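# Three arms shift ball to other cup, restore frame

## Task

Carry the ball over to the cup on the opposite post and set the frame back onto its rests where it belongs, then open the gripper(s) and pull the arms away.

## Robot and tools

Robots: three identical i2rt Big YAM arms named arm1, arm2 and arm3. Each has six revolute joints, a two-finger gripper and a wrist camera. Foot (base_link) poses in the scene frame: arm1 at x=+1.453 y=+0.001 z=+0.802, quat_wxyz=(+0.014, +0.006, +0.004, -1.000); arm2 at x=-0.723 y=+1.256 z=+0.793, quat_wxyz=(+0.876, -0.005, -0.006, -0.483); arm3 at x=-0.733 y=-1.253 z=+0.780, quat_wxyz=(+0.875, -0.001, +0.002, +0.484). Each foot faces its own +x. Reach is roughly 1.0 m from the joint-1 axis. Room cameras are cam_high and cam_low; wrist cameras are arm1_cam_wrist, arm2_cam_wrist, arm3_cam_wrist.

Frame: one shared scene frame, origin on the floor, +z up, metres. The printed "hand" point sits between the finger pads, about 1 cm behind the tips; fingers point along the hand's +z and open along its y. "hand_target" is the hand pose that the joint targets currently held by the drive would give. Printed hand positions can be off, more so at long reach.

Tool move: one action. Arguments arm1, arm2, arm3 (each optional; an omitted arm gets nothing new) plus cameras. Inside an arm's object:
- joints: an object keyed by joint name, each an absolute target. joint1_rad -2.879 to 2.879 (spins the arm about its foot, positive counter-clockwise seen from above, 0 points along the foot's +x); joint2_rad 0 to 3.141 (shoulder; 0 is upper arm level pointing back, positive raises it up and forward); joint3_rad 0 to 3.019 (elbow; 0 fully folded, positive opens); joint4_rad -1.692 to 1.57 (hand pitch, positive tips fingers up); joint5_rad -1.57 to 1.57 (sideways swing, positive to the arm's right); joint6_rad -2.094 to 2.094 (roll, positive clockwise viewed from behind the hand); gripper_m 0 to 0.093 (fingertip gap in metres). Done tolerances: ±0.045, ±0.14, ±0.09, ±0.055, ±0.03, ±0.035 rad and ±0.003 m.
- target: a single list of 7 numbers [x, y, z, qw, qx, qy, qz], an absolute hand pose in the scene frame (metres, unit quaternion), in the same form the "hand" line prints. The hand travels in a straight line from its hand_target toward it. When target is given, joints may contain only gripper_m.
- speed: top speed of that straight path, 0.002 to 0.5 m/s (default 0.25); rotation is capped at twice that in rad/s. Only allowed with target.
Unknown keys make the call invalid; out-of-range values get it refused, and a refusal or a stop cancels the remaining move, wait and finished_scene calls of that reply. All motions in one action begin together; all hand paths finish together, paced by the slowest (0.5 to 10 s; longer ones are cut at 10 s). No action exceeds 15 s. Each control step clips the commanded pose to within 100 mm and 20 degrees of the measured hand, then solves damped IK, favouring position. Expect centimetre-level misses, lag, drift off the line and overshoot of speed near full stretch. Paths do not avoid obstacles or other arms.

cameras: list from arm1_cam_wrist, arm2_cam_wrist, arm3_cam_wrist, cam_high, cam_low, all (up to 16). Omitted, null or ["all"] gives all; [] gives none.

Tool wait: seconds from 0 to 10, optional cameras; commands nothing and returns state and images. Tool zoom_image: camera plus region [x0, y0, x1, y1] in pixels of that camera's latest image (origin top-left, at most 504 by 504); images are 896x504. Tool finished_scene: scene = current scene number; irreversible, and the goal must hold with the robots idle.

Reading results: "pictures" names the images in order; frames can be slightly older than the state. "move: arm1 done; arm2 time_out" summarises each moved arm. Robots listed under "as last shown" were not commanded and repeat earlier values. joint_status/hand_status words: done; off_target (stopped short, may still push); time_out (each joint then holds a target near where it stood and keeps pushing; on_its_own lists them; send the reported position to relax it; a loaded joint may sag); not_followed (a self/inter-arm collision check withheld the targets, shown as "joint command not followed" or "pose unreachable"; the arm may keep trying them); limit_stop_at_motor_heat (resend). on_its_own shows uncommanded activity; "held at" is a target, not a reading. Joint velocities are rad/s (gripper m/s); "within noise" means still. Joint torques are in N m including gravity, positive toward larger joint values; joints 3 and 4 wrap at ±28 N m. MOTOR HOT appears at 85 °C; at 100 °C the arm goes limp for 30 to 60 s or more (OVER-TEMPERATURE FAULT).

Gripper: holding a rigid part firmly, gripper_m reads up to 0.005 m under its width; closed on nothing it reads 0.000 to 0.002. Command about 0.005 m below the touch reading (more for small, round or soft objects) for full force, roughly 50 to 64 N per pad. Release by commanding well above the reading.

Cautions: the arms never stop on contact and keep pushing, which can damage things and overheat motors; avoid pushing into unreachable poses or holding stretched loads long. Two arms squeezing each other ends the scene as failed; a hard collision may too, and the clearance check can react late, letting fingers, housings and wrist cameras collide. Arms do not wait for each other. Do not knock anything off the workspace or to the floor. Avoid drops, releasing moving parts, slamming and hard pushes. Loose objects may occasionally be nudged by outside pushes. The simulation keeps running while you think, with arms holding their last command.

Each tool is called after "Emit:" as name(argument=value, ...) on one line, values as JSON.

## Session

Emit:
move()

Emit:
zoom_image(camera="cam_high", region=[380, 230, 540, 350])

Emit:
zoom_image(camera="cam_low", region=[340, 220, 564, 504])

Emit:
zoom_image(camera="cam_high", region=[260, 160, 560, 500])

Scene clock: 0.00 s.
Joint torques (N m): no reading
Motor temperatures (°C): arm1=[30 28 29 24 25 25 24] | arm2=[25 30 27 26 23 21 27] | arm3=[27 27 25 27 23 25 24]
Heat: arm1: hottest joint1_rad 30 °C; arm2: hottest joint2_rad 30 °C; arm3: hottest joint1_rad 27 °C.
Joint velocities: within noise
arm1.joint_positions: joint1_rad=-0.430 joint2_rad=+0.456 joint3_rad=+1.451 joint4_rad=-1.496 joint5_rad=+0.008 joint6_rad=-0.169 gripper_m=+0.09396
arm1.joint_status: not commanded
arm1.hand: x=+1.3223 y=+0.0502 z=+1.3611 quat_wxyz=(+0.151, -0.856, +0.099, +0.484) (m; scene frame)
arm1.hand_target: x=+1.3243 y=+0.0492 z=+1.3709 quat_wxyz=(+0.154, -0.850, +0.098, +0.494) (m; scene frame)
arm1.hand_status: not commanded
arm2.joint_positions: joint1_rad=-0.159 joint2_rad=+0.563 joint3_rad=+1.339 joint4_rad=-1.223 joint5_rad=+0.179 joint6_rad=+0.060 gripper_m=+0.09396
arm2.joint_status: not commanded
arm2.hand: x=-0.6649 y=+1.0411 z=+1.3495 quat_wxyz=(-0.418, -0.522, -0.658, +0.347) (m; scene frame)
arm2.hand_target: x=-0.6663 y=+1.0445 z=+1.3603 quat_wxyz=(-0.427, -0.519, -0.652, +0.352) (m; scene frame)
arm2.hand_status: not commanded
arm3.joint_positions: joint1_rad=+0.085 joint2_rad=+0.453 joint3_rad=+1.334 joint4_rad=-1.235 joint5_rad=+0.195 joint6_rad=+0.111 gripper_m=+0.09396
arm3.joint_status: not commanded
arm3.hand: x=-0.6184 y=-1.1050 z=+1.3466 quat_wxyz=(-0.512, +0.337, -0.747, -0.257) (m; scene frame)
arm3.hand_target: x=-0.6203 y=-1.1087 z=+1.3586 quat_wxyz=(-0.521, +0.333, -0.740, -0.264) (m; scene frame)
arm3.hand_status: not commanded
pictures: arm1_cam_wrist, arm2_cam_wrist, arm3_cam_wrist, cam_high, cam_low
camera_calibration:
arm1_cam_wrist: T_world_to_cam=[[0.328629, 0.927306, 0.179185, -0.726905], [0.883561, -0.234831, -0.405183, -0.602607], [-0.33365, 0.291476, -0.896504, 1.77154], [0, 0, 0, 1]] pos_world=[1.3624, 0.0161909, 1.47428]
arm2_cam_wrist: T_world_to_cam=[[-0.97766, -0.209385, 0.018432, -0.458462], [-0.189622, 0.840737, -0.507154, -0.309171], [0.0906939, -0.499319, -0.861658, 1.86678], [0, 0, 0, 1]] pos_world=[-0.676151, 1.09606, 1.46018]
arm3_cam_wrist: T_world_to_cam=[[0.770806, -0.636237, -0.032553, -0.182808], [-0.544497, -0.631413, -0.552124, -0.287636], [0.330727, 0.443305, -0.833127, 1.94243], [0, 0, 0, 1]] pos_world=[-0.658121, -1.15901, 1.45353]

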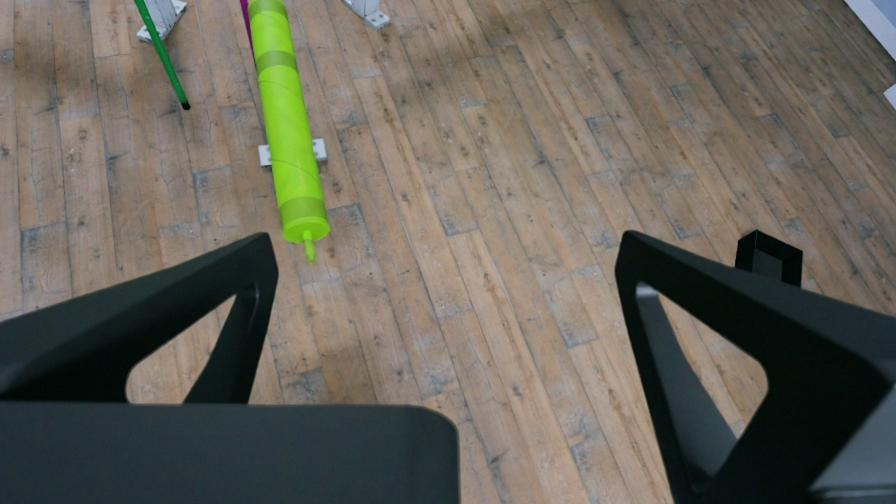

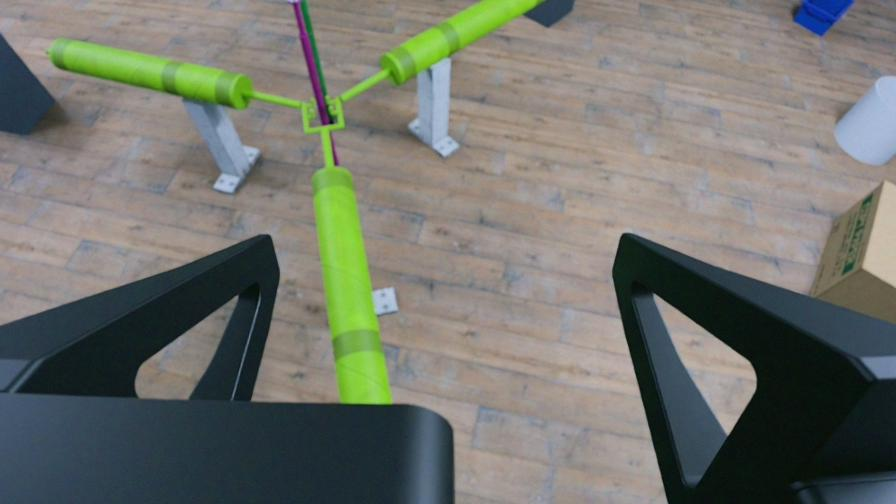

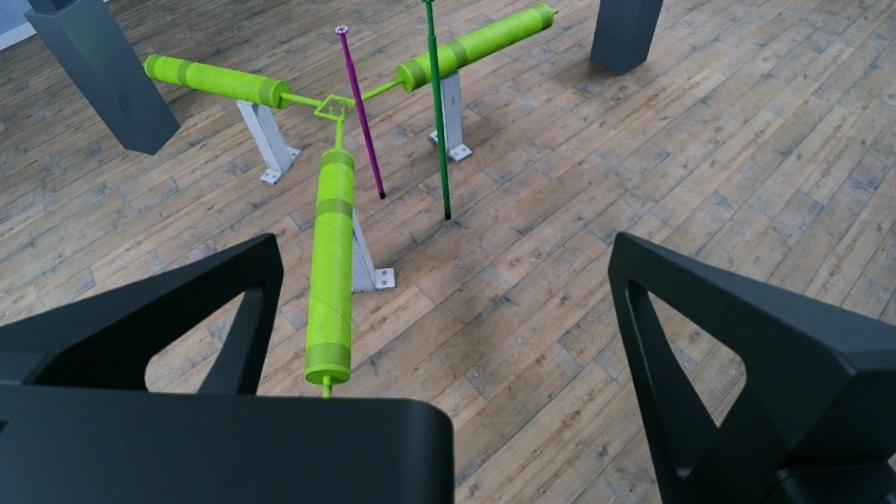

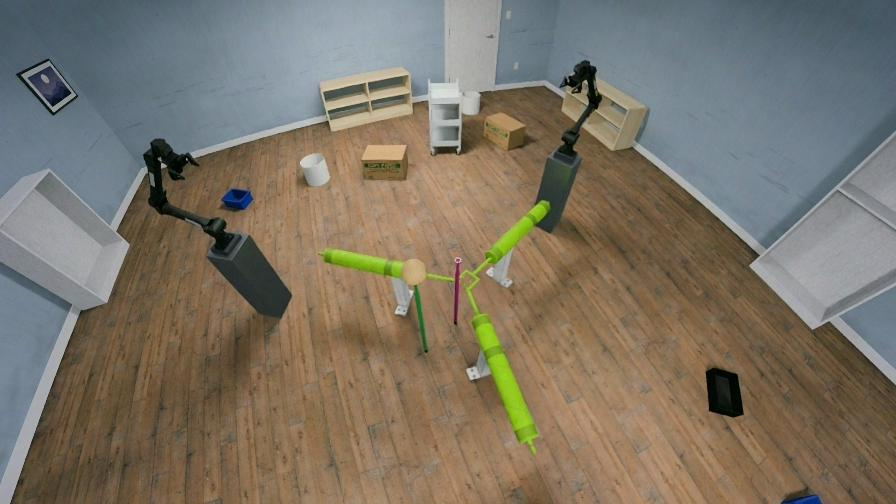

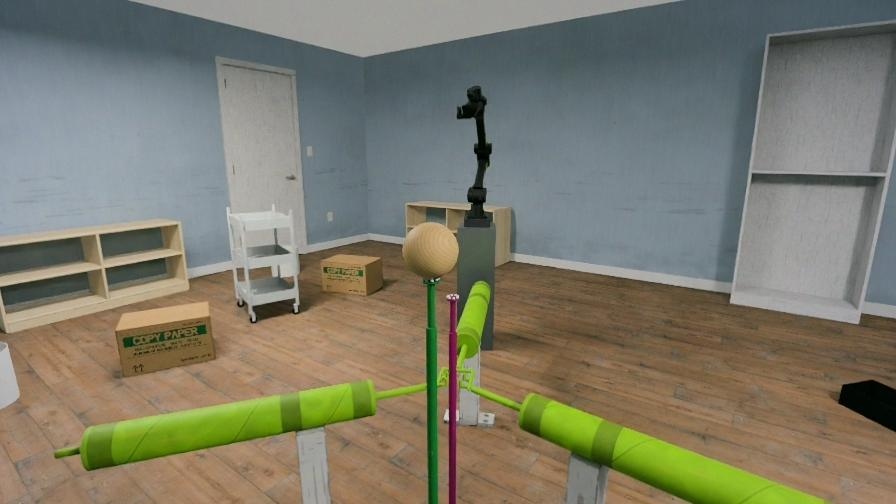

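Scaled by 3.150 from the camera's 896x504 image, which has a finer 1280x720 frame.

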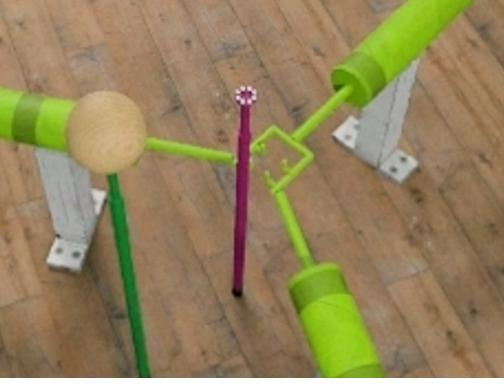

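Scaled by 1.775 from the camera's 896x504 image, which has a finer 1280x720 frame.

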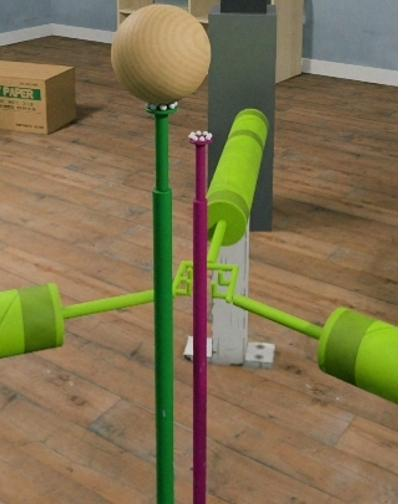

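Scaled by 1.482 from the camera's 896x504 image, which has a finer 1280x720 frame.

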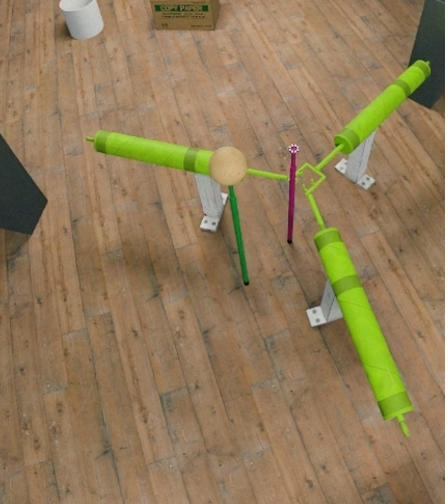

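Emit:
move(arm1={"target":[0.887,0.028,0.56,0,0.9989,-0.0462,0]}, arm2={"target":[-0.527,1.045,0.55,0,0.5395,0.8420,0]}, arm3={"target":[-0.689,-0.690,0.55,0,-0.4594,0.8882,0]}, cameras=["arm1_cam_wrist","arm2_cam_wrist","arm3_cam_wrist"])

Scene clock: 38.67 s.
Joint torques (N m): arm1=[-2.08 -20.01 6.52 0.02 -0.12 0.05] | arm2=[2.02 -10.99 0.06 0.42 -0.18 -0.05] | arm3=[-0.79 -15.91 7.92 0.08 0.01 0.02]
Motor temperatures (°C): arm1=[30 29 34 24 25 24 24] | arm2=[25 30 35 26 23 21 26] | arm3=[27 28 32 27 23 25 24]
Heat: arm1: hottest joint3_rad 34 °C; arm2: hottest joint3_rad 35 °C; arm3: hottest joint3_rad 32 °C.
move: arm1 off_target; arm2 done; arm3 off_target
Joint velocities: within noise
arm1.joint_positions: joint1_rad=-0.061 joint2_rad=+2.430 joint3_rad=+1.420 joint4_rad=-0.574 joint5_rad=-0.005 joint6_rad=+0.060 gripper_m=+0.09396
arm1.joint_status: not commanded
arm1.hand: x=+0.9027 y=+0.0204 z=+0.5528 quat_wxyz=(+0.002, -0.999, +0.046, -0.012) (m; scene frame)
arm1.hand_target: x=+0.8873 y=+0.0280 z=+0.5604 quat_wxyz=(+0.000, -0.999, +0.046, +0.000) (m; scene frame)
arm1.hand_status: off_target (0.019 m and 1.4 deg from the pose sent, 0.912 m and 61.4 deg at the start)
arm2.joint_positions: joint1_rad=+0.178 joint2_rad=+2.234 joint3_rad=+0.612 joint4_rad=+0.043 joint5_rad=-0.004 joint6_rad=+0.323 gripper_m=+0.09396
arm2.joint_status: not commanded
arm2.hand: x=-0.5279 y=+1.0410 z=+0.5572 quat_wxyz=(-0.003, -0.545, -0.838, +0.002) (m; scene frame)
arm2.hand_target: x=-0.5271 y=+1.0450 z=+0.5502 quat_wxyz=(+0.000, -0.540, -0.842, +0.000) (m; scene frame)
arm2.hand_status: done (0.008 m and 0.9 deg from the pose sent, 0.811 m and 66.7 deg at the start)
arm3.joint_positions: joint1_rad=+0.491 joint2_rad=+2.392 joint3_rad=+1.406 joint4_rad=-0.587 joint5_rad=+0.005 joint6_rad=+0.538 gripper_m=+0.09396
arm3.joint_status: not commanded
arm3.hand: x=-0.6946 y=-0.6996 z=+0.5522 quat_wxyz=(+0.000, +0.464, -0.886, +0.003) (m; scene frame)
arm3.hand_target: x=-0.6890 y=-0.6901 z=+0.5503 quat_wxyz=(+0.000, +0.459, -0.888, +0.000) (m; scene frame)
arm3.hand_status: off_target (0.011 m and 0.6 deg from the pose sent, 0.901 m and 70.1 deg at the start)
pictures: arm1_cam_wrist, arm2_cam_wrist, arm3_cam_wrist
camera_calibration:
arm1_cam_wrist: T_world_to_cam=[[0.0850907, 0.996014, 0.0267708, -0.113789], [0.787588, -0.0836934, 0.610492, -1.04431], [0.610299, -0.0308628, -0.79157, 0.0120114], [0, 0, 0, 1]] pos_world=[0.824835, 0.0263046, 0.650094]
arm2_cam_wrist: T_world_to_cam=[[-0.915228, -0.40292, 0.0037523, -0.0673565], [-0.328643, 0.751833, 0.571613, -1.2668], [-0.233135, 0.521923, -0.820515, -0.0854242], [0, 0, 0, 1]] pos_world=[-0.497888, 0.969871, 0.654283]
arm3_cam_wrist: T_world_to_cam=[[0.825434, -0.564498, 0.00107572, 0.177548], [-0.453967, -0.662676, 0.59563, -1.10453], [-0.335519, -0.492142, -0.803258, -0.0077234], [0, 0, 0, 1]] pos_world=[-0.650564, -0.635519, 0.651494]

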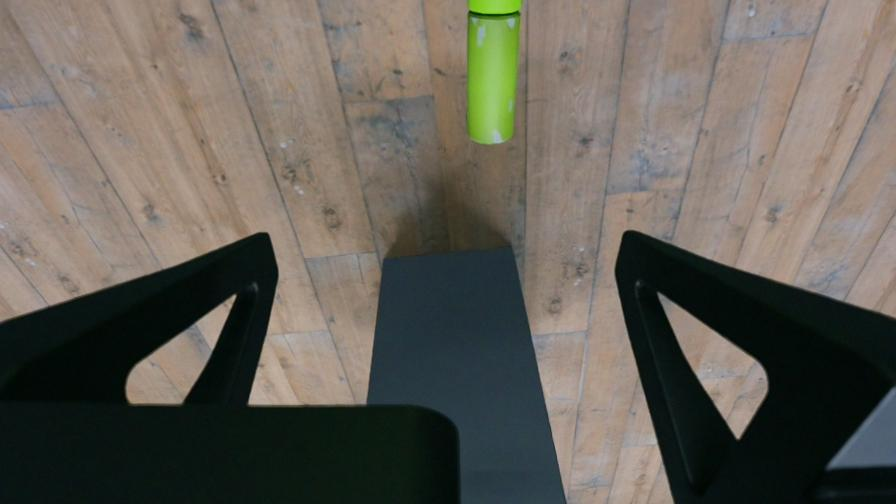

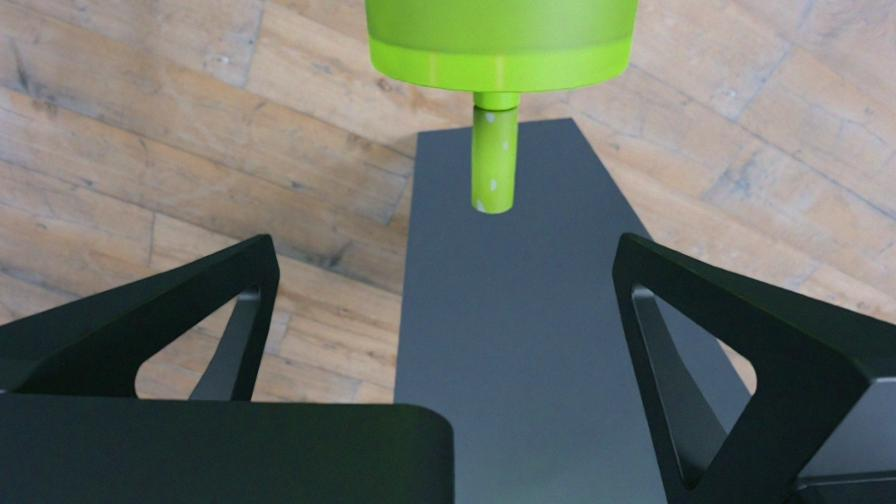

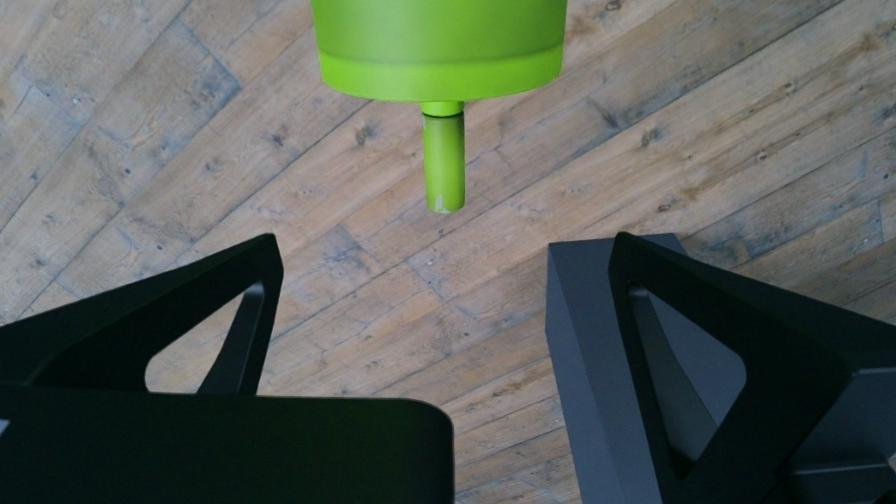

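Emit:
move(arm1={"target":[0.873,0.052,0.459,0,0.9989,-0.0462,0],"speed":0.12}, arm2={"target":[-0.551,1.045,0.445,0,0.5395,0.8420,0],"speed":0.12}, arm3={"target":[-0.699,-0.702,0.441,0,-0.4594,0.8882,0],"speed":0.12}, cameras=["arm1_cam_wrist","arm2_cam_wrist","arm3_cam_wrist"])

Scene clock: 61.47 s.
Joint torques (N m): arm1=[-2.02 -20.66 6.04 0.61 -0.12 0.05] | arm2=[0.09 -11.75 -1.68 0.43 -0.14 -0.18] | arm3=[0.56 -16.09 6.34 0.85 0.02 0.13]
Motor temperatures (°C): arm1=[29 34 32 24 25 24 24] | arm2=[25 30 31 26 23 21 26] | arm3=[27 28 33 27 23 25 24]
Heat: arm1: hottest joint2_rad 34 °C; arm2: hottest joint3_rad 31 °C; arm3: hottest joint3_rad 33 °C.
move: arm1 off_target; arm2 done; arm3 off_target
Joint velocities: within noise
arm1.joint_positions: joint1_rad=-0.101 joint2_rad=+2.672 joint3_rad=+1.603 joint4_rad=-0.523 joint5_rad=-0.006 joint6_rad=+0.022 gripper_m=+0.09396
arm1.joint_status: not commanded
arm1.hand: x=+0.8892 y=+0.0446 z=+0.4563 quat_wxyz=(+0.002, -0.999, +0.048, -0.016) (m; scene frame)
arm1.hand_target: x=+0.8736 y=+0.0522 z=+0.4594 quat_wxyz=(+0.000, -0.999, +0.046, +0.000) (m; scene frame)
arm1.hand_status: off_target (0.018 m and 1.8 deg from the pose sent, 0.103 m and 1.4 deg at the start)
arm2.joint_positions: joint1_rad=+0.137 joint2_rad=+2.600 joint3_rad=+0.744 joint4_rad=+0.275 joint5_rad=-0.004 joint6_rad=+0.273 gripper_m=+0.09396
arm2.joint_status: not commanded
arm2.hand: x=-0.5466 y=+1.0440 z=+0.4523 quat_wxyz=(-0.002, -0.541, -0.841, +0.001) (m; scene frame)
arm2.hand_target: x=-0.5510 y=+1.0451 z=+0.4453 quat_wxyz=(+0.000, -0.540, -0.842, +0.000) (m; scene frame)
arm2.hand_status: done (0.009 m and 0.4 deg from the pose sent, 0.115 m and 0.9 deg at the start)
arm3.joint_positions: joint1_rad=+0.491 joint2_rad=+2.620 joint3_rad=+1.490 joint4_rad=-0.459 joint5_rad=+0.005 joint6_rad=+0.544 gripper_m=+0.09396
arm3.joint_status: not commanded
arm3.hand: x=-0.6959 y=-0.7132 z=+0.4465 quat_wxyz=(+0.005, +0.461, -0.887, +0.010) (m; scene frame)
arm3.hand_target: x=-0.6991 y=-0.7024 z=+0.4414 quat_wxyz=(+0.000, +0.459, -0.888, +0.000) (m; scene frame)
arm3.hand_status: off_target (0.013 m and 1.2 deg from the pose sent, 0.111 m and 0.6 deg at the start)
pictures: arm1_cam_wrist, arm2_cam_wrist, arm3_cam_wrist
camera_calibration:
arm1_cam_wrist: T_world_to_cam=[[0.0872575, 0.995845, 0.0260397, -0.135827], [0.782417, -0.0846893, 0.61697, -0.971028], [0.616612, -0.0334614, -0.786556, -0.0631715], [0, 0, 0, 1]] pos_world=[0.810553, 0.0509135, 0.552944]
arm2_cam_wrist: T_world_to_cam=[[-0.911655, -0.410933, 0.0043039, -0.0727934], [-0.334254, 0.747555, 0.573965, -1.21497], [-0.239079, 0.52182, -0.818868, -0.181272], [0, 0, 0, 1]] pos_world=[-0.515809, 0.972933, 0.549225]
arm3_cam_wrist: T_world_to_cam=[[0.822002, -0.569414, 0.00897256, 0.161648], [-0.457112, -0.650323, 0.606737, -1.04948], [-0.339649, -0.50284, -0.794852, -0.113963], [0, 0, 0, 1]] pos_world=[-0.651309, -0.647758, 0.544721]

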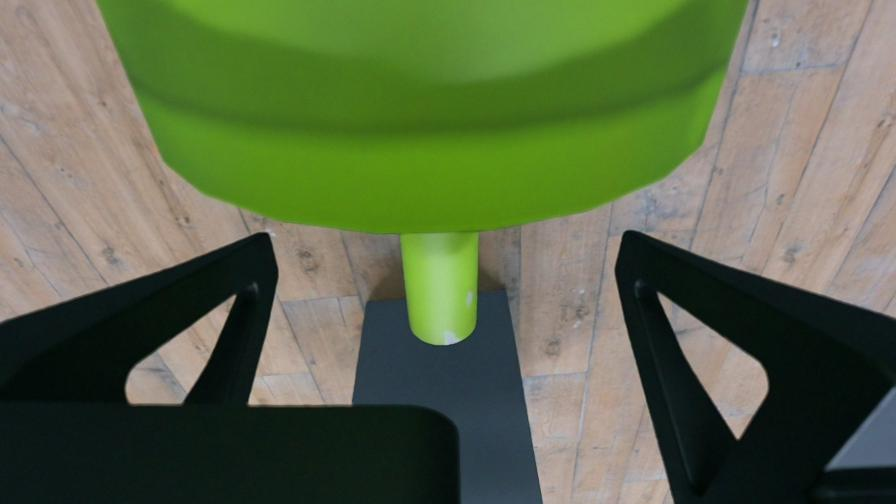

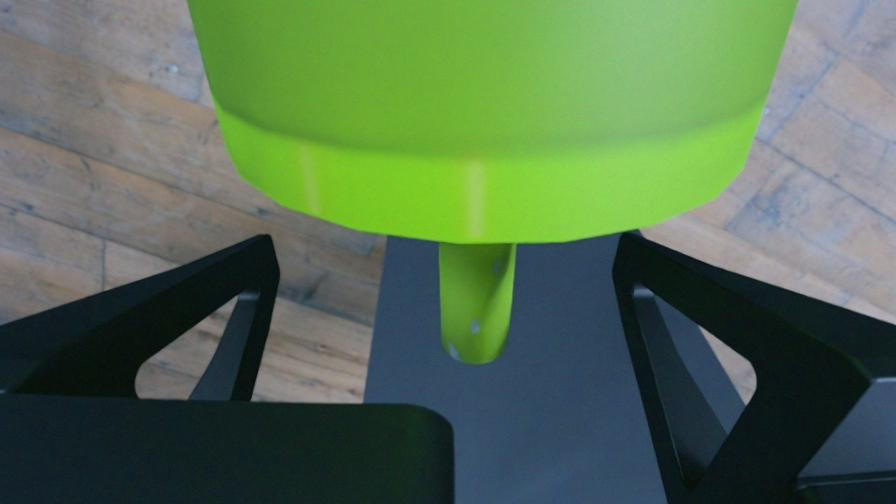

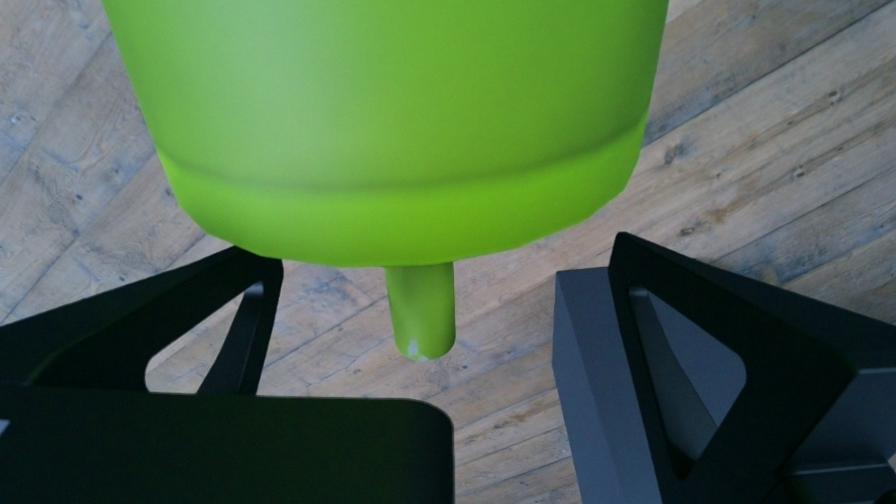

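Emit:
move(arm1={"target":[0.866,0.053,0.454,0,0.9989,-0.0462,0],"speed":0.1}, arm2={"target":[-0.5555,1.0365,0.441,0,0.5395,0.8420,0],"speed":0.1}, arm3={"target":[-0.701,-0.692,0.438,0,-0.4594,0.8882,0],"speed":0.1}, cameras=["arm1_cam_wrist","arm2_cam_wrist","arm3_cam_wrist"])

Scene clock: 99.63 s.
Joint torques (N m): arm1=[-2.02 -21.13 6.35 0.08 -0.13 0.05] | arm2=[0.26 -11.58 -1.54 0.2 -0.13 -0.15] | arm3=[0.79 -15.74 6.75 0.06 0.03 0.13]
Motor temperatures (°C): arm1=[29 36 33 24 25 24 23] | arm2=[25 33 29 26 23 21 26] | arm3=[27 30 32 27 23 25 24]
Heat: arm1: hottest joint2_rad 36 °C; arm2: hottest joint2_rad 33 °C; arm3: hottest joint3_rad 32 °C.
move: arm1 off_target; arm2 off_target; arm3 done
Joint velocities: within noise
arm1.joint_positions: joint1_rad=-0.101 joint2_rad=+2.690 joint3_rad=+1.638 joint4_rad=-0.523 joint5_rad=-0.006 joint6_rad=+0.021 gripper_m=+0.09396
arm1.joint_status: not commanded
arm1.hand: x=+0.8774 y=+0.0455 z=+0.4528 quat_wxyz=(+0.002, -0.999, +0.047, -0.007) (m; scene frame)
arm1.hand_target: x=+0.8662 y=+0.0531 z=+0.4544 quat_wxyz=(+0.000, -0.999, +0.046, +0.000) (m; scene frame)
arm1.hand_status: off_target (0.014 m and 0.9 deg from the pose sent, 0.025 m and 1.8 deg at the start)
arm2.joint_positions: joint1_rad=+0.104 joint2_rad=+2.605 joint3_rad=+0.759 joint4_rad=+0.275 joint5_rad=-0.004 joint6_rad=+0.241 gripper_m=+0.09396
arm2.joint_status: not commanded
arm2.hand: x=-0.5489 y=+1.0323 z=+0.4498 quat_wxyz=(-0.007, -0.542, -0.841, +0.003) (m; scene frame)
arm2.hand_target: x=-0.5555 y=+1.0367 z=+0.4414 quat_wxyz=(+0.000, -0.539, -0.842, +0.000) (m; scene frame)
arm2.hand_status: off_target (0.012 m and 1.0 deg from the pose sent, 0.016 m and 0.3 deg at the start)
arm3.joint_positions: joint1_rad=+0.493 joint2_rad=+2.634 joint3_rad=+1.529 joint4_rad=-0.459 joint5_rad=+0.005 joint6_rad=+0.549 gripper_m=+0.09396
arm3.joint_status: not commanded
arm3.hand: x=-0.6958 y=-0.6967 z=+0.4454 quat_wxyz=(-0.002, +0.460, -0.888, -0.001) (m; scene frame)
arm3.hand_target: x=-0.7010 y=-0.6923 z=+0.4381 quat_wxyz=(+0.000, +0.459, -0.888, +0.000) (m; scene frame)
arm3.hand_status: done (0.010 m and 0.2 deg from the pose sent, 0.023 m and 1.2 deg at the start)
pictures: arm1_cam_wrist, arm2_cam_wrist, arm3_cam_wrist
camera_calibration:
arm1_cam_wrist: T_world_to_cam=[[0.0867801, 0.995904, 0.0253947, -0.134825], [0.792957, -0.0844819, 0.603392, -0.96273], [0.603066, -0.0322255, -0.79704, -0.0420342], [0, 0, 0, 1]] pos_world=[0.800453, 0.0515852, 0.550824]
arm2_cam_wrist: T_world_to_cam=[[-0.912122, -0.409918, 0.00115283, -0.079529], [-0.337677, 0.752965, 0.564816, -1.20886], [-0.232396, 0.514792, -0.825216, -0.164047], [0, 0, 0, 1]] pos_world=[-0.518869, 0.96208, 0.547502]
arm3_cam_wrist: T_world_to_cam=[[0.820436, -0.571726, -0.003749, 0.173939], [-0.459931, -0.663875, 0.58969, -1.04192], [-0.33963, -0.482078, -0.807621, -0.0863643], [0, 0, 0, 1]] pos_world=[-0.651248, -0.633893, 0.545312]

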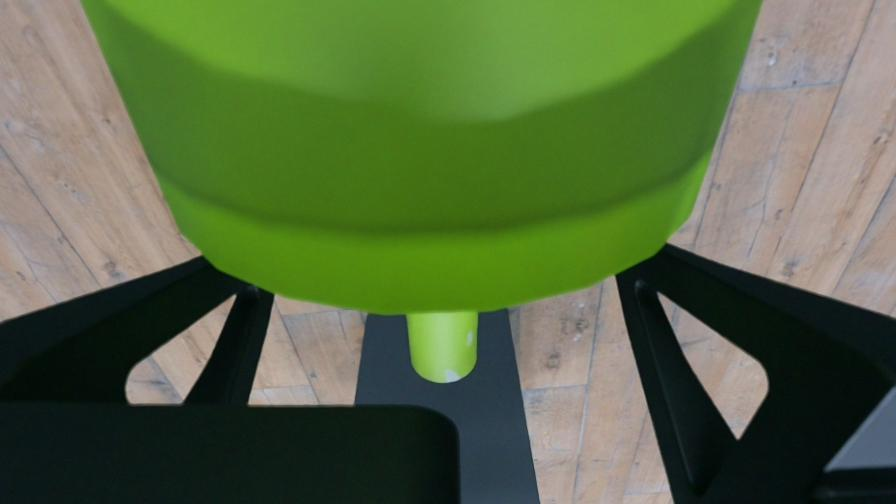

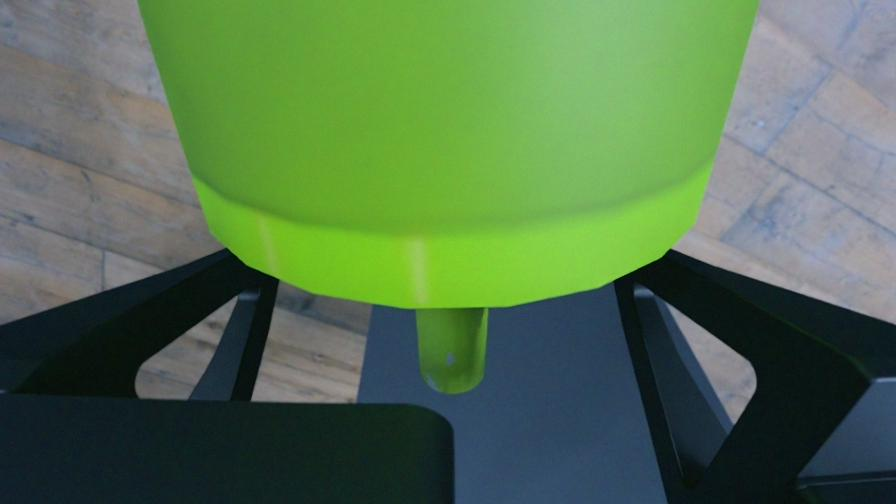

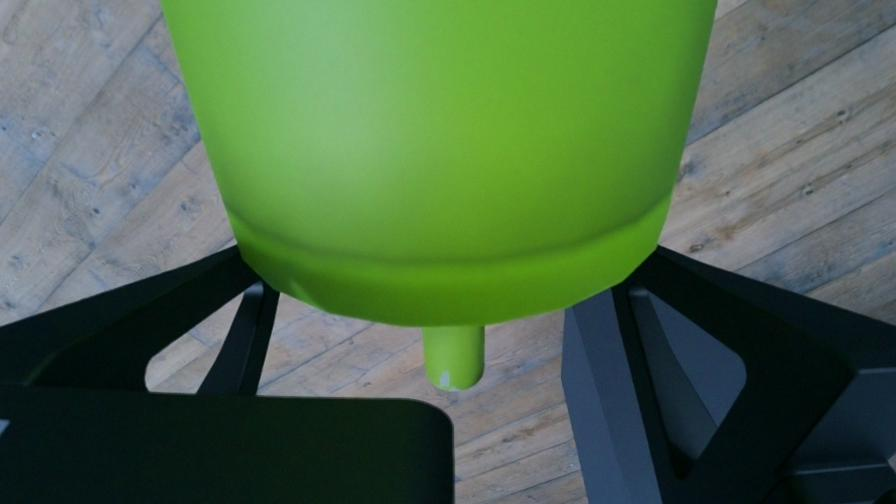

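Good; grip.

Emit:
move(arm1={"joints":{"gripper_m":0.012}}, arm2={"joints":{"gripper_m":0.012}}, arm3={"joints":{"gripper_m":0.012}}, cameras=[])

Emit:
wait(seconds=0.5, cameras=["arm1_cam_wrist","cam_low"])

Scene clock: 103.23 s.
Joint torques (N m): arm1=[-2.02 -20.6 6.31 0.08 0.12 0.07] | arm2=[0.26 -11.63 -1.54 0.2 -0.07 -0.16] | arm3=[0.15 -16.15 6.72 0.49 -0.17 0.17]
Motor temperatures (°C): arm1=[29 35 33 24 25 24 24] | arm2=[25 33 28 26 23 21 26] | arm3=[27 30 32 27 23 25 24]
Heat: arm1: hottest joint2_rad 35 °C; arm2: hottest joint2_rad 33 °C; arm3: hottest joint3_rad 32 °C.
move: arm1 off_target; arm2 off_target; arm3 off_target
Joint velocities: within noise
arm1.joint_positions: joint1_rad=-0.101 joint2_rad=+2.690 joint3_rad=+1.638 joint4_rad=-0.523 joint5_rad=-0.012 joint6_rad=+0.019 gripper_m=+0.01833
arm1.joint_status: gripper_m off_target (ended at +0.01836, target +0.01200)
arm1.hand: x=+0.8773 y=+0.0444 z=+0.4527 quat_wxyz=(-0.002, -0.999, +0.046, -0.007) (m; scene frame)
arm1.hand_target: x=+0.8663 y=+0.0531 z=+0.4542 quat_wxyz=(+0.000, -0.999, +0.046, +0.000) (m; scene frame)
arm1.hand_status: not commanded
arm2.joint_positions: joint1_rad=+0.104 joint2_rad=+2.605 joint3_rad=+0.759 joint4_rad=+0.275 joint5_rad=-0.005 joint6_rad=+0.239 gripper_m=+0.01752
arm2.joint_status: gripper_m off_target (ended at +0.01755, target +0.01200)
arm2.hand: x=-0.5487 y=+1.0325 z=+0.4498 quat_wxyz=(-0.008, -0.541, -0.841, +0.002) (m; scene frame)
arm2.hand_target: x=-0.5555 y=+1.0366 z=+0.4414 quat_wxyz=(+0.000, -0.540, -0.842, +0.000) (m; scene frame)
arm2.hand_status: not commanded
arm3.joint_positions: joint1_rad=+0.500 joint2_rad=+2.636 joint3_rad=+1.529 joint4_rad=-0.470 joint5_rad=+0.010 joint6_rad=+0.546 gripper_m=+0.01656
arm3.joint_status: gripper_m off_target (ended at +0.01659, target +0.01200)
arm3.hand: x=-0.6994 y=-0.6999 z=+0.4446 quat_wxyz=(-0.001, +0.465, -0.885, +0.006) (m; scene frame)
arm3.hand_target: x=-0.7011 y=-0.6922 z=+0.4383 quat_wxyz=(+0.000, +0.460, -0.888, +0.000) (m; scene frame)
arm3.hand_status: not commanded
pictures: none
No camera images: "cameras" was empty.

Scene clock: 103.73 s.
Joint torques (N m): arm1=[-2.14 -20.6 6.3 0.06 0.11 0.07] | arm2=[0.26 -11.63 -1.54 0.21 -0.07 -0.15] | arm3=[0.15 -16.15 6.71 0.49 -0.17 0.17]
Motor temperatures (°C): arm1=[29 35 33 24 25 24 24] | arm2=[25 33 28 26 23 21 26] | arm3=[27 30 32 27 23 25 24]
Heat: arm1: hottest joint2_rad 35 °C; arm2: hottest joint2_rad 33 °C; arm3: hottest joint3_rad 32 °C.
Joint velocities: within noise
arm1.joint_positions: joint1_rad=-0.101 joint2_rad=+2.690 joint3_rad=+1.638 joint4_rad=-0.523 joint5_rad=-0.012 joint6_rad=+0.019 gripper_m=+0.01833
arm1.joint_status: gripper_m off_target (ended at +0.01836, target +0.01200)
arm1.hand: x=+0.8773 y=+0.0444 z=+0.4527 quat_wxyz=(-0.002, -0.999, +0.046, -0.007) (m; scene frame)
arm1.hand_target: x=+0.8663 y=+0.0531 z=+0.4542 quat_wxyz=(+0.000, -0.999, +0.046, +0.000) (m; scene frame)
arm1.hand_status: not commanded
arm2.joint_positions: joint1_rad=+0.104 joint2_rad=+2.605 joint3_rad=+0.759 joint4_rad=+0.275 joint5_rad=-0.005 joint6_rad=+0.239 gripper_m=+0.01752
arm2.joint_status: gripper_m off_target (ended at +0.01755, target +0.01200)
arm2.hand: x=-0.5487 y=+1.0325 z=+0.4498 quat_wxyz=(-0.008, -0.541, -0.841, +0.002) (m; scene frame)
arm2.hand_target: x=-0.5555 y=+1.0366 z=+0.4414 quat_wxyz=(+0.000, -0.540, -0.842, +0.000) (m; scene frame)
arm2.hand_status: not commanded
arm3.joint_positions: joint1_rad=+0.500 joint2_rad=+2.636 joint3_rad=+1.529 joint4_rad=-0.470 joint5_rad=+0.010 joint6_rad=+0.546 gripper_m=+0.01656
arm3.joint_status: gripper_m off_target (ended at +0.01659, target +0.01200)
arm3.hand: x=-0.6994 y=-0.6999 z=+0.4446 quat_wxyz=(-0.001, +0.465, -0.885, +0.006) (m; scene frame)
arm3.hand_target: x=-0.7011 y=-0.6922 z=+0.4383 quat_wxyz=(+0.000, +0.460, -0.888, +0.000) (m; scene frame)
arm3.hand_status: not commanded
wait: 0.50 s; at rest by 0.27 s
pictures: arm1_cam_wrist, cam_low
camera_calibration:
arm1_cam_wrist: T_world_to_cam=[[0.084225, 0.996268, 0.0188736, -0.128531], [0.793453, -0.0785127, 0.603546, -0.963413], [0.602775, -0.0358584, -0.797105, -0.0416667], [0, 0, 0, 1]] pos_world=[0.800364, 0.0509171, 0.550677]

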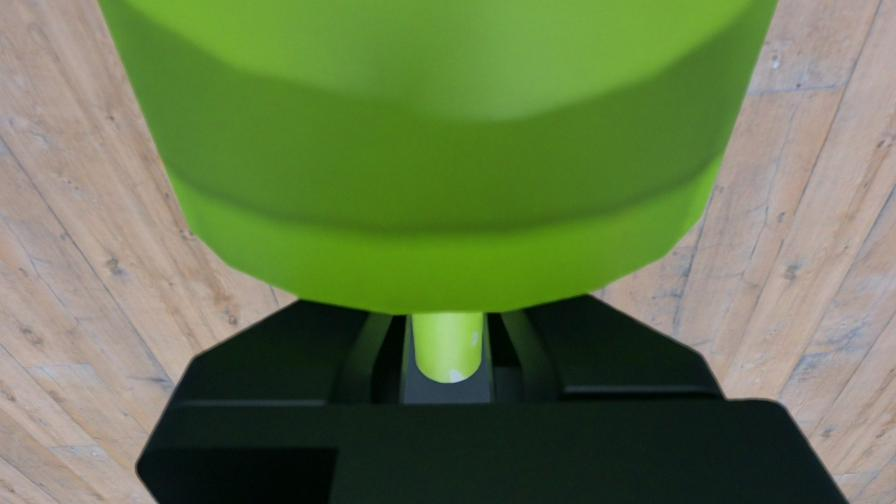

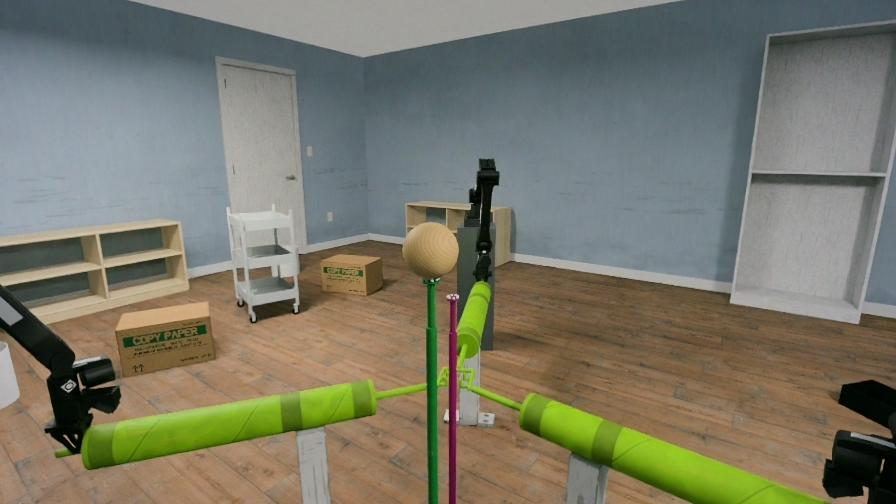

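Emit:
move(arm1={"target":[0.872,0.047,0.86,0,0.9989,-0.0462,0],"speed":0.12}, arm2={"target":[-0.552,1.0345,0.848,0,0.5395,0.8420,0],"speed":0.12}, arm3={"target":[-0.700,-0.697,0.838,0,-0.4594,0.8882,0],"speed":0.12}, cameras=["cam_low","cam_high"])

Scene clock: 113.53 s.
Joint torques (N m): arm1=[-1.61 -22.07 10.77 -1.29 -0.06 0.14] | arm2=[0.67 -9.29 8.1 -1.65 -0.18 -0.1] | arm3=[0.38 -17.9 10.84 -1.77 -0.14 0.17]
Motor temperatures (°C): arm1=[29 36 33 24 25 24 24] | arm2=[25 33 28 26 23 21 27] | arm3=[27 31 32 27 23 25 25]
Heat: arm1: hottest joint2_rad 36 °C; arm2: hottest joint2_rad 33 °C; arm3: hottest joint3_rad 32 °C.
move: arm1 off_target; arm2 off_target; arm3 off_target
Joint velocities: within noise
arm1.joint_positions: joint1_rad=-0.103 joint2_rad=+1.993 joint3_rad=+1.510 joint4_rad=-1.125 joint5_rad=-0.008 joint6_rad=+0.014 gripper_m=+0.01833
arm1.joint_status: not commanded
arm1.hand: x=+0.8857 y=+0.0420 z=+0.8209 quat_wxyz=(+0.000, -0.999, +0.044, -0.023) (m; scene frame)
arm1.hand_target: x=+0.8732 y=+0.0469 z=+0.8595 quat_wxyz=(+0.000, -0.999, +0.046, +0.000) (m; scene frame)
arm1.hand_status: off_target (0.042 m and 2.7 deg from the pose sent, 0.407 m and 0.8 deg at the start)
arm2.joint_positions: joint1_rad=+0.099 joint2_rad=+1.279 joint3_rad=+0.632 joint4_rad=-0.937 joint5_rad=-0.002 joint6_rad=+0.233 gripper_m=+0.01752
arm2.joint_status: not commanded
arm2.hand: x=-0.5519 y=+1.0362 z=+0.8341 quat_wxyz=(-0.001, -0.540, -0.841, +0.001) (m; scene frame)
arm2.hand_target: x=-0.5520 y=+1.0344 z=+0.8474 quat_wxyz=(+0.000, -0.540, -0.842, +0.000) (m; scene frame)
arm2.hand_status: off_target (0.014 m and 0.2 deg from the pose sent, 0.398 m and 0.9 deg at the start)
arm3.joint_positions: joint1_rad=+0.497 joint2_rad=+1.936 joint3_rad=+1.436 joint4_rad=-1.074 joint5_rad=+0.009 joint6_rad=+0.544 gripper_m=+0.01652
arm3.joint_status: not commanded
arm3.hand: x=-0.6966 y=-0.6996 z=+0.8087 quat_wxyz=(-0.001, +0.464, -0.886, +0.005) (m; scene frame)
arm3.hand_target: x=-0.7000 y=-0.6972 z=+0.8374 quat_wxyz=(+0.000, +0.460, -0.888, -0.001) (m; scene frame)
arm3.hand_status: off_target (0.030 m and 0.8 deg from the pose sent, 0.393 m and 0.9 deg at the start)
pictures: cam_high, cam_low

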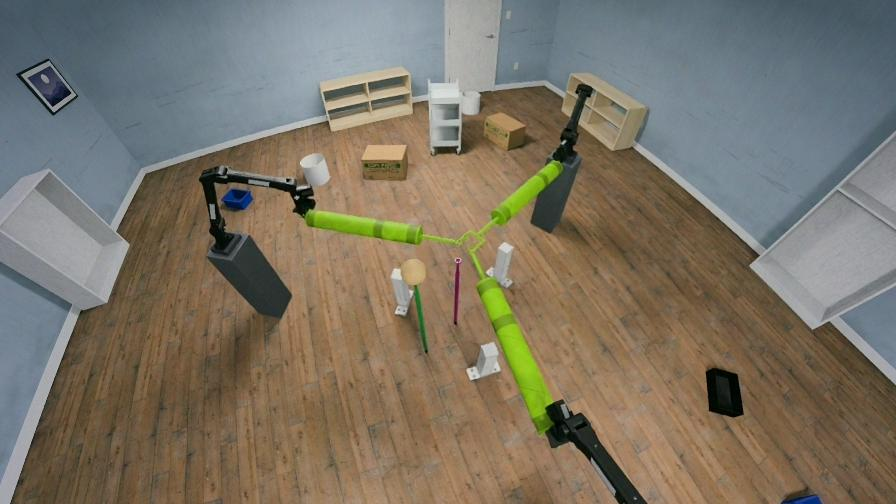

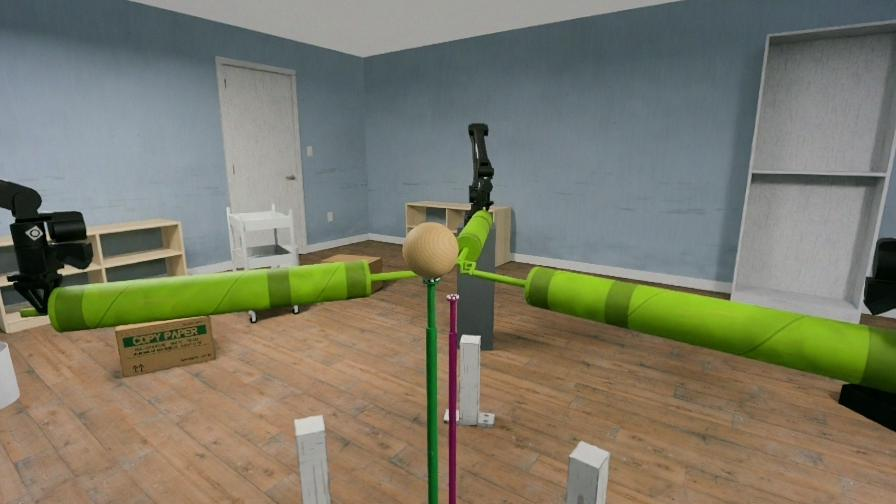

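Emit:
move(arm1={"target":[0.957,-0.151,0.863,0,0.9989,-0.0462,0],"speed":0.12}, arm2={"target":[-0.457,0.833,0.836,0,0.5395,0.8420,0],"speed":0.12}, arm3={"target":[-0.609,-0.898,0.843,0,-0.4594,0.8882,0],"speed":0.12}, cameras=["cam_low","cam_high"])

Emit:
zoom_image(camera="cam_high", region=[360, 180, 540, 350])

Emit:
zoom_image(camera="cam_low", region=[360, 180, 560, 340])

Scene clock: 122.57 s.
Joint torques (N m): arm1=[-0.85 -20.54 8.17 0.35 0.54 0.3] | arm2=[2.02 -15.5 10.17 -0.91 -0.44 0] | arm3=[-1.32 -12.1 7.64 -0.39 0.05 -0.03]
Motor temperatures (°C): arm1=[29 36 33 24 25 24 25] | arm2=[25 33 31 26 23 21 27] | arm3=[27 33 33 27 23 25 25]
Heat: arm1: hottest joint2_rad 36 °C; arm2: hottest joint2_rad 33 °C; arm3: hottest joint2_rad 33 °C.
move: arm1 off_target; arm2 off_target; arm3 off_target
Joint velocities: within noise
arm1.joint_positions: joint1_rad=+0.267 joint2_rad=+1.846 joint3_rad=+1.314 joint4_rad=-1.096 joint5_rad=-0.020 joint6_rad=+0.376 gripper_m=+0.01833
arm1.joint_status: not commanded
arm1.hand: x=+0.9697 y=-0.1497 z=+0.8324 quat_wxyz=(+0.005, -0.999, +0.040, -0.035) (m; scene frame)
arm1.hand_target: x=+0.9577 y=-0.1508 z=+0.8626 quat_wxyz=(+0.000, -0.999, +0.046, +0.000) (m; scene frame)
arm1.hand_status: off_target (0.033 m and 4.1 deg from the pose sent, 0.210 m and 2.7 deg at the start)
arm2.joint_positions: joint1_rad=-0.011 joint2_rad=+1.797 joint3_rad=+1.209 joint4_rad=-1.003 joint5_rad=+0.006 joint6_rad=+0.129 gripper_m=+0.01752
arm2.joint_status: not commanded
arm2.hand: x=-0.4700 y=+0.8420 z=+0.8277 quat_wxyz=(+0.004, -0.543, -0.840, +0.003) (m; scene frame)
arm2.hand_target: x=-0.4573 y=+0.8335 z=+0.8361 quat_wxyz=(-0.001, -0.540, -0.842, +0.000) (m; scene frame)
arm2.hand_status: off_target (0.018 m and 0.7 deg from the pose sent, 0.224 m and 0.2 deg at the start)
arm3.joint_positions: joint1_rad=+0.240 joint2_rad=+1.511 joint3_rad=+0.913 joint4_rad=-0.983 joint5_rad=+0.003 joint6_rad=+0.287 gripper_m=+0.01652
arm3.joint_status: not commanded
arm3.hand: x=-0.6130 y=-0.8925 z=+0.8297 quat_wxyz=(+0.005, +0.464, -0.886, +0.005) (m; scene frame)
arm3.hand_target: x=-0.6092 y=-0.8978 z=+0.8424 quat_wxyz=(+0.000, +0.459, -0.888, +0.000) (m; scene frame)
arm3.hand_status: off_target (0.015 m and 1.0 deg from the pose sent, 0.219 m and 0.8 deg at the start)
pictures: cam_high, cam_low

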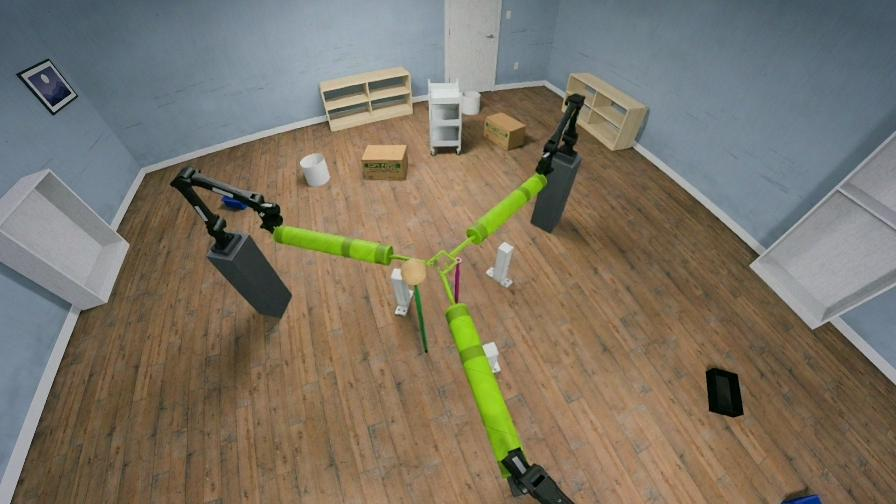

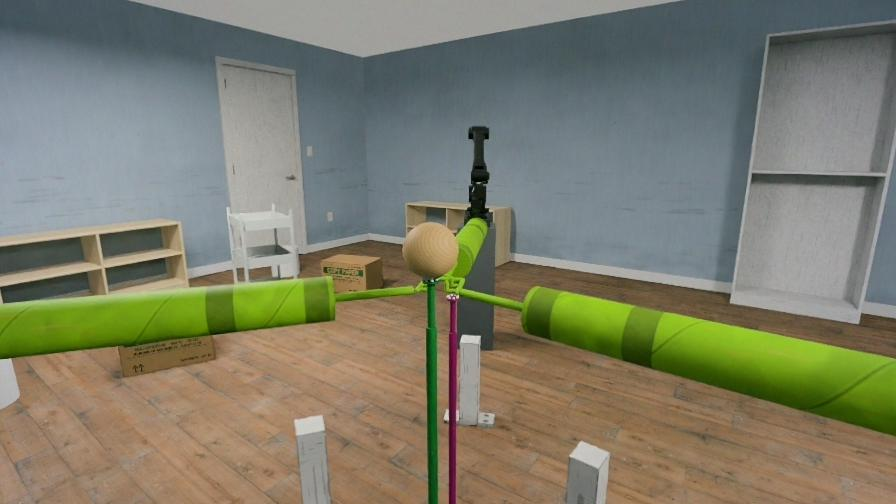

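Scaled by 2.800 from the camera's 896x504 image, which has a finer 1280x720 frame.

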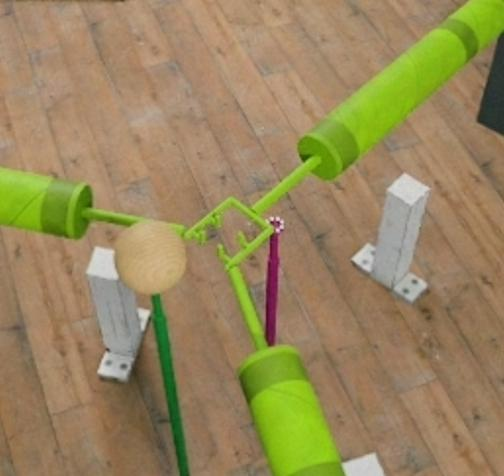

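Scaled by 2.520 from the camera's 896x504 image, which has a finer 1280x720 frame.

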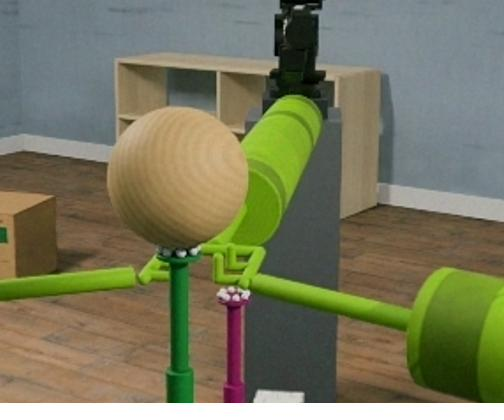

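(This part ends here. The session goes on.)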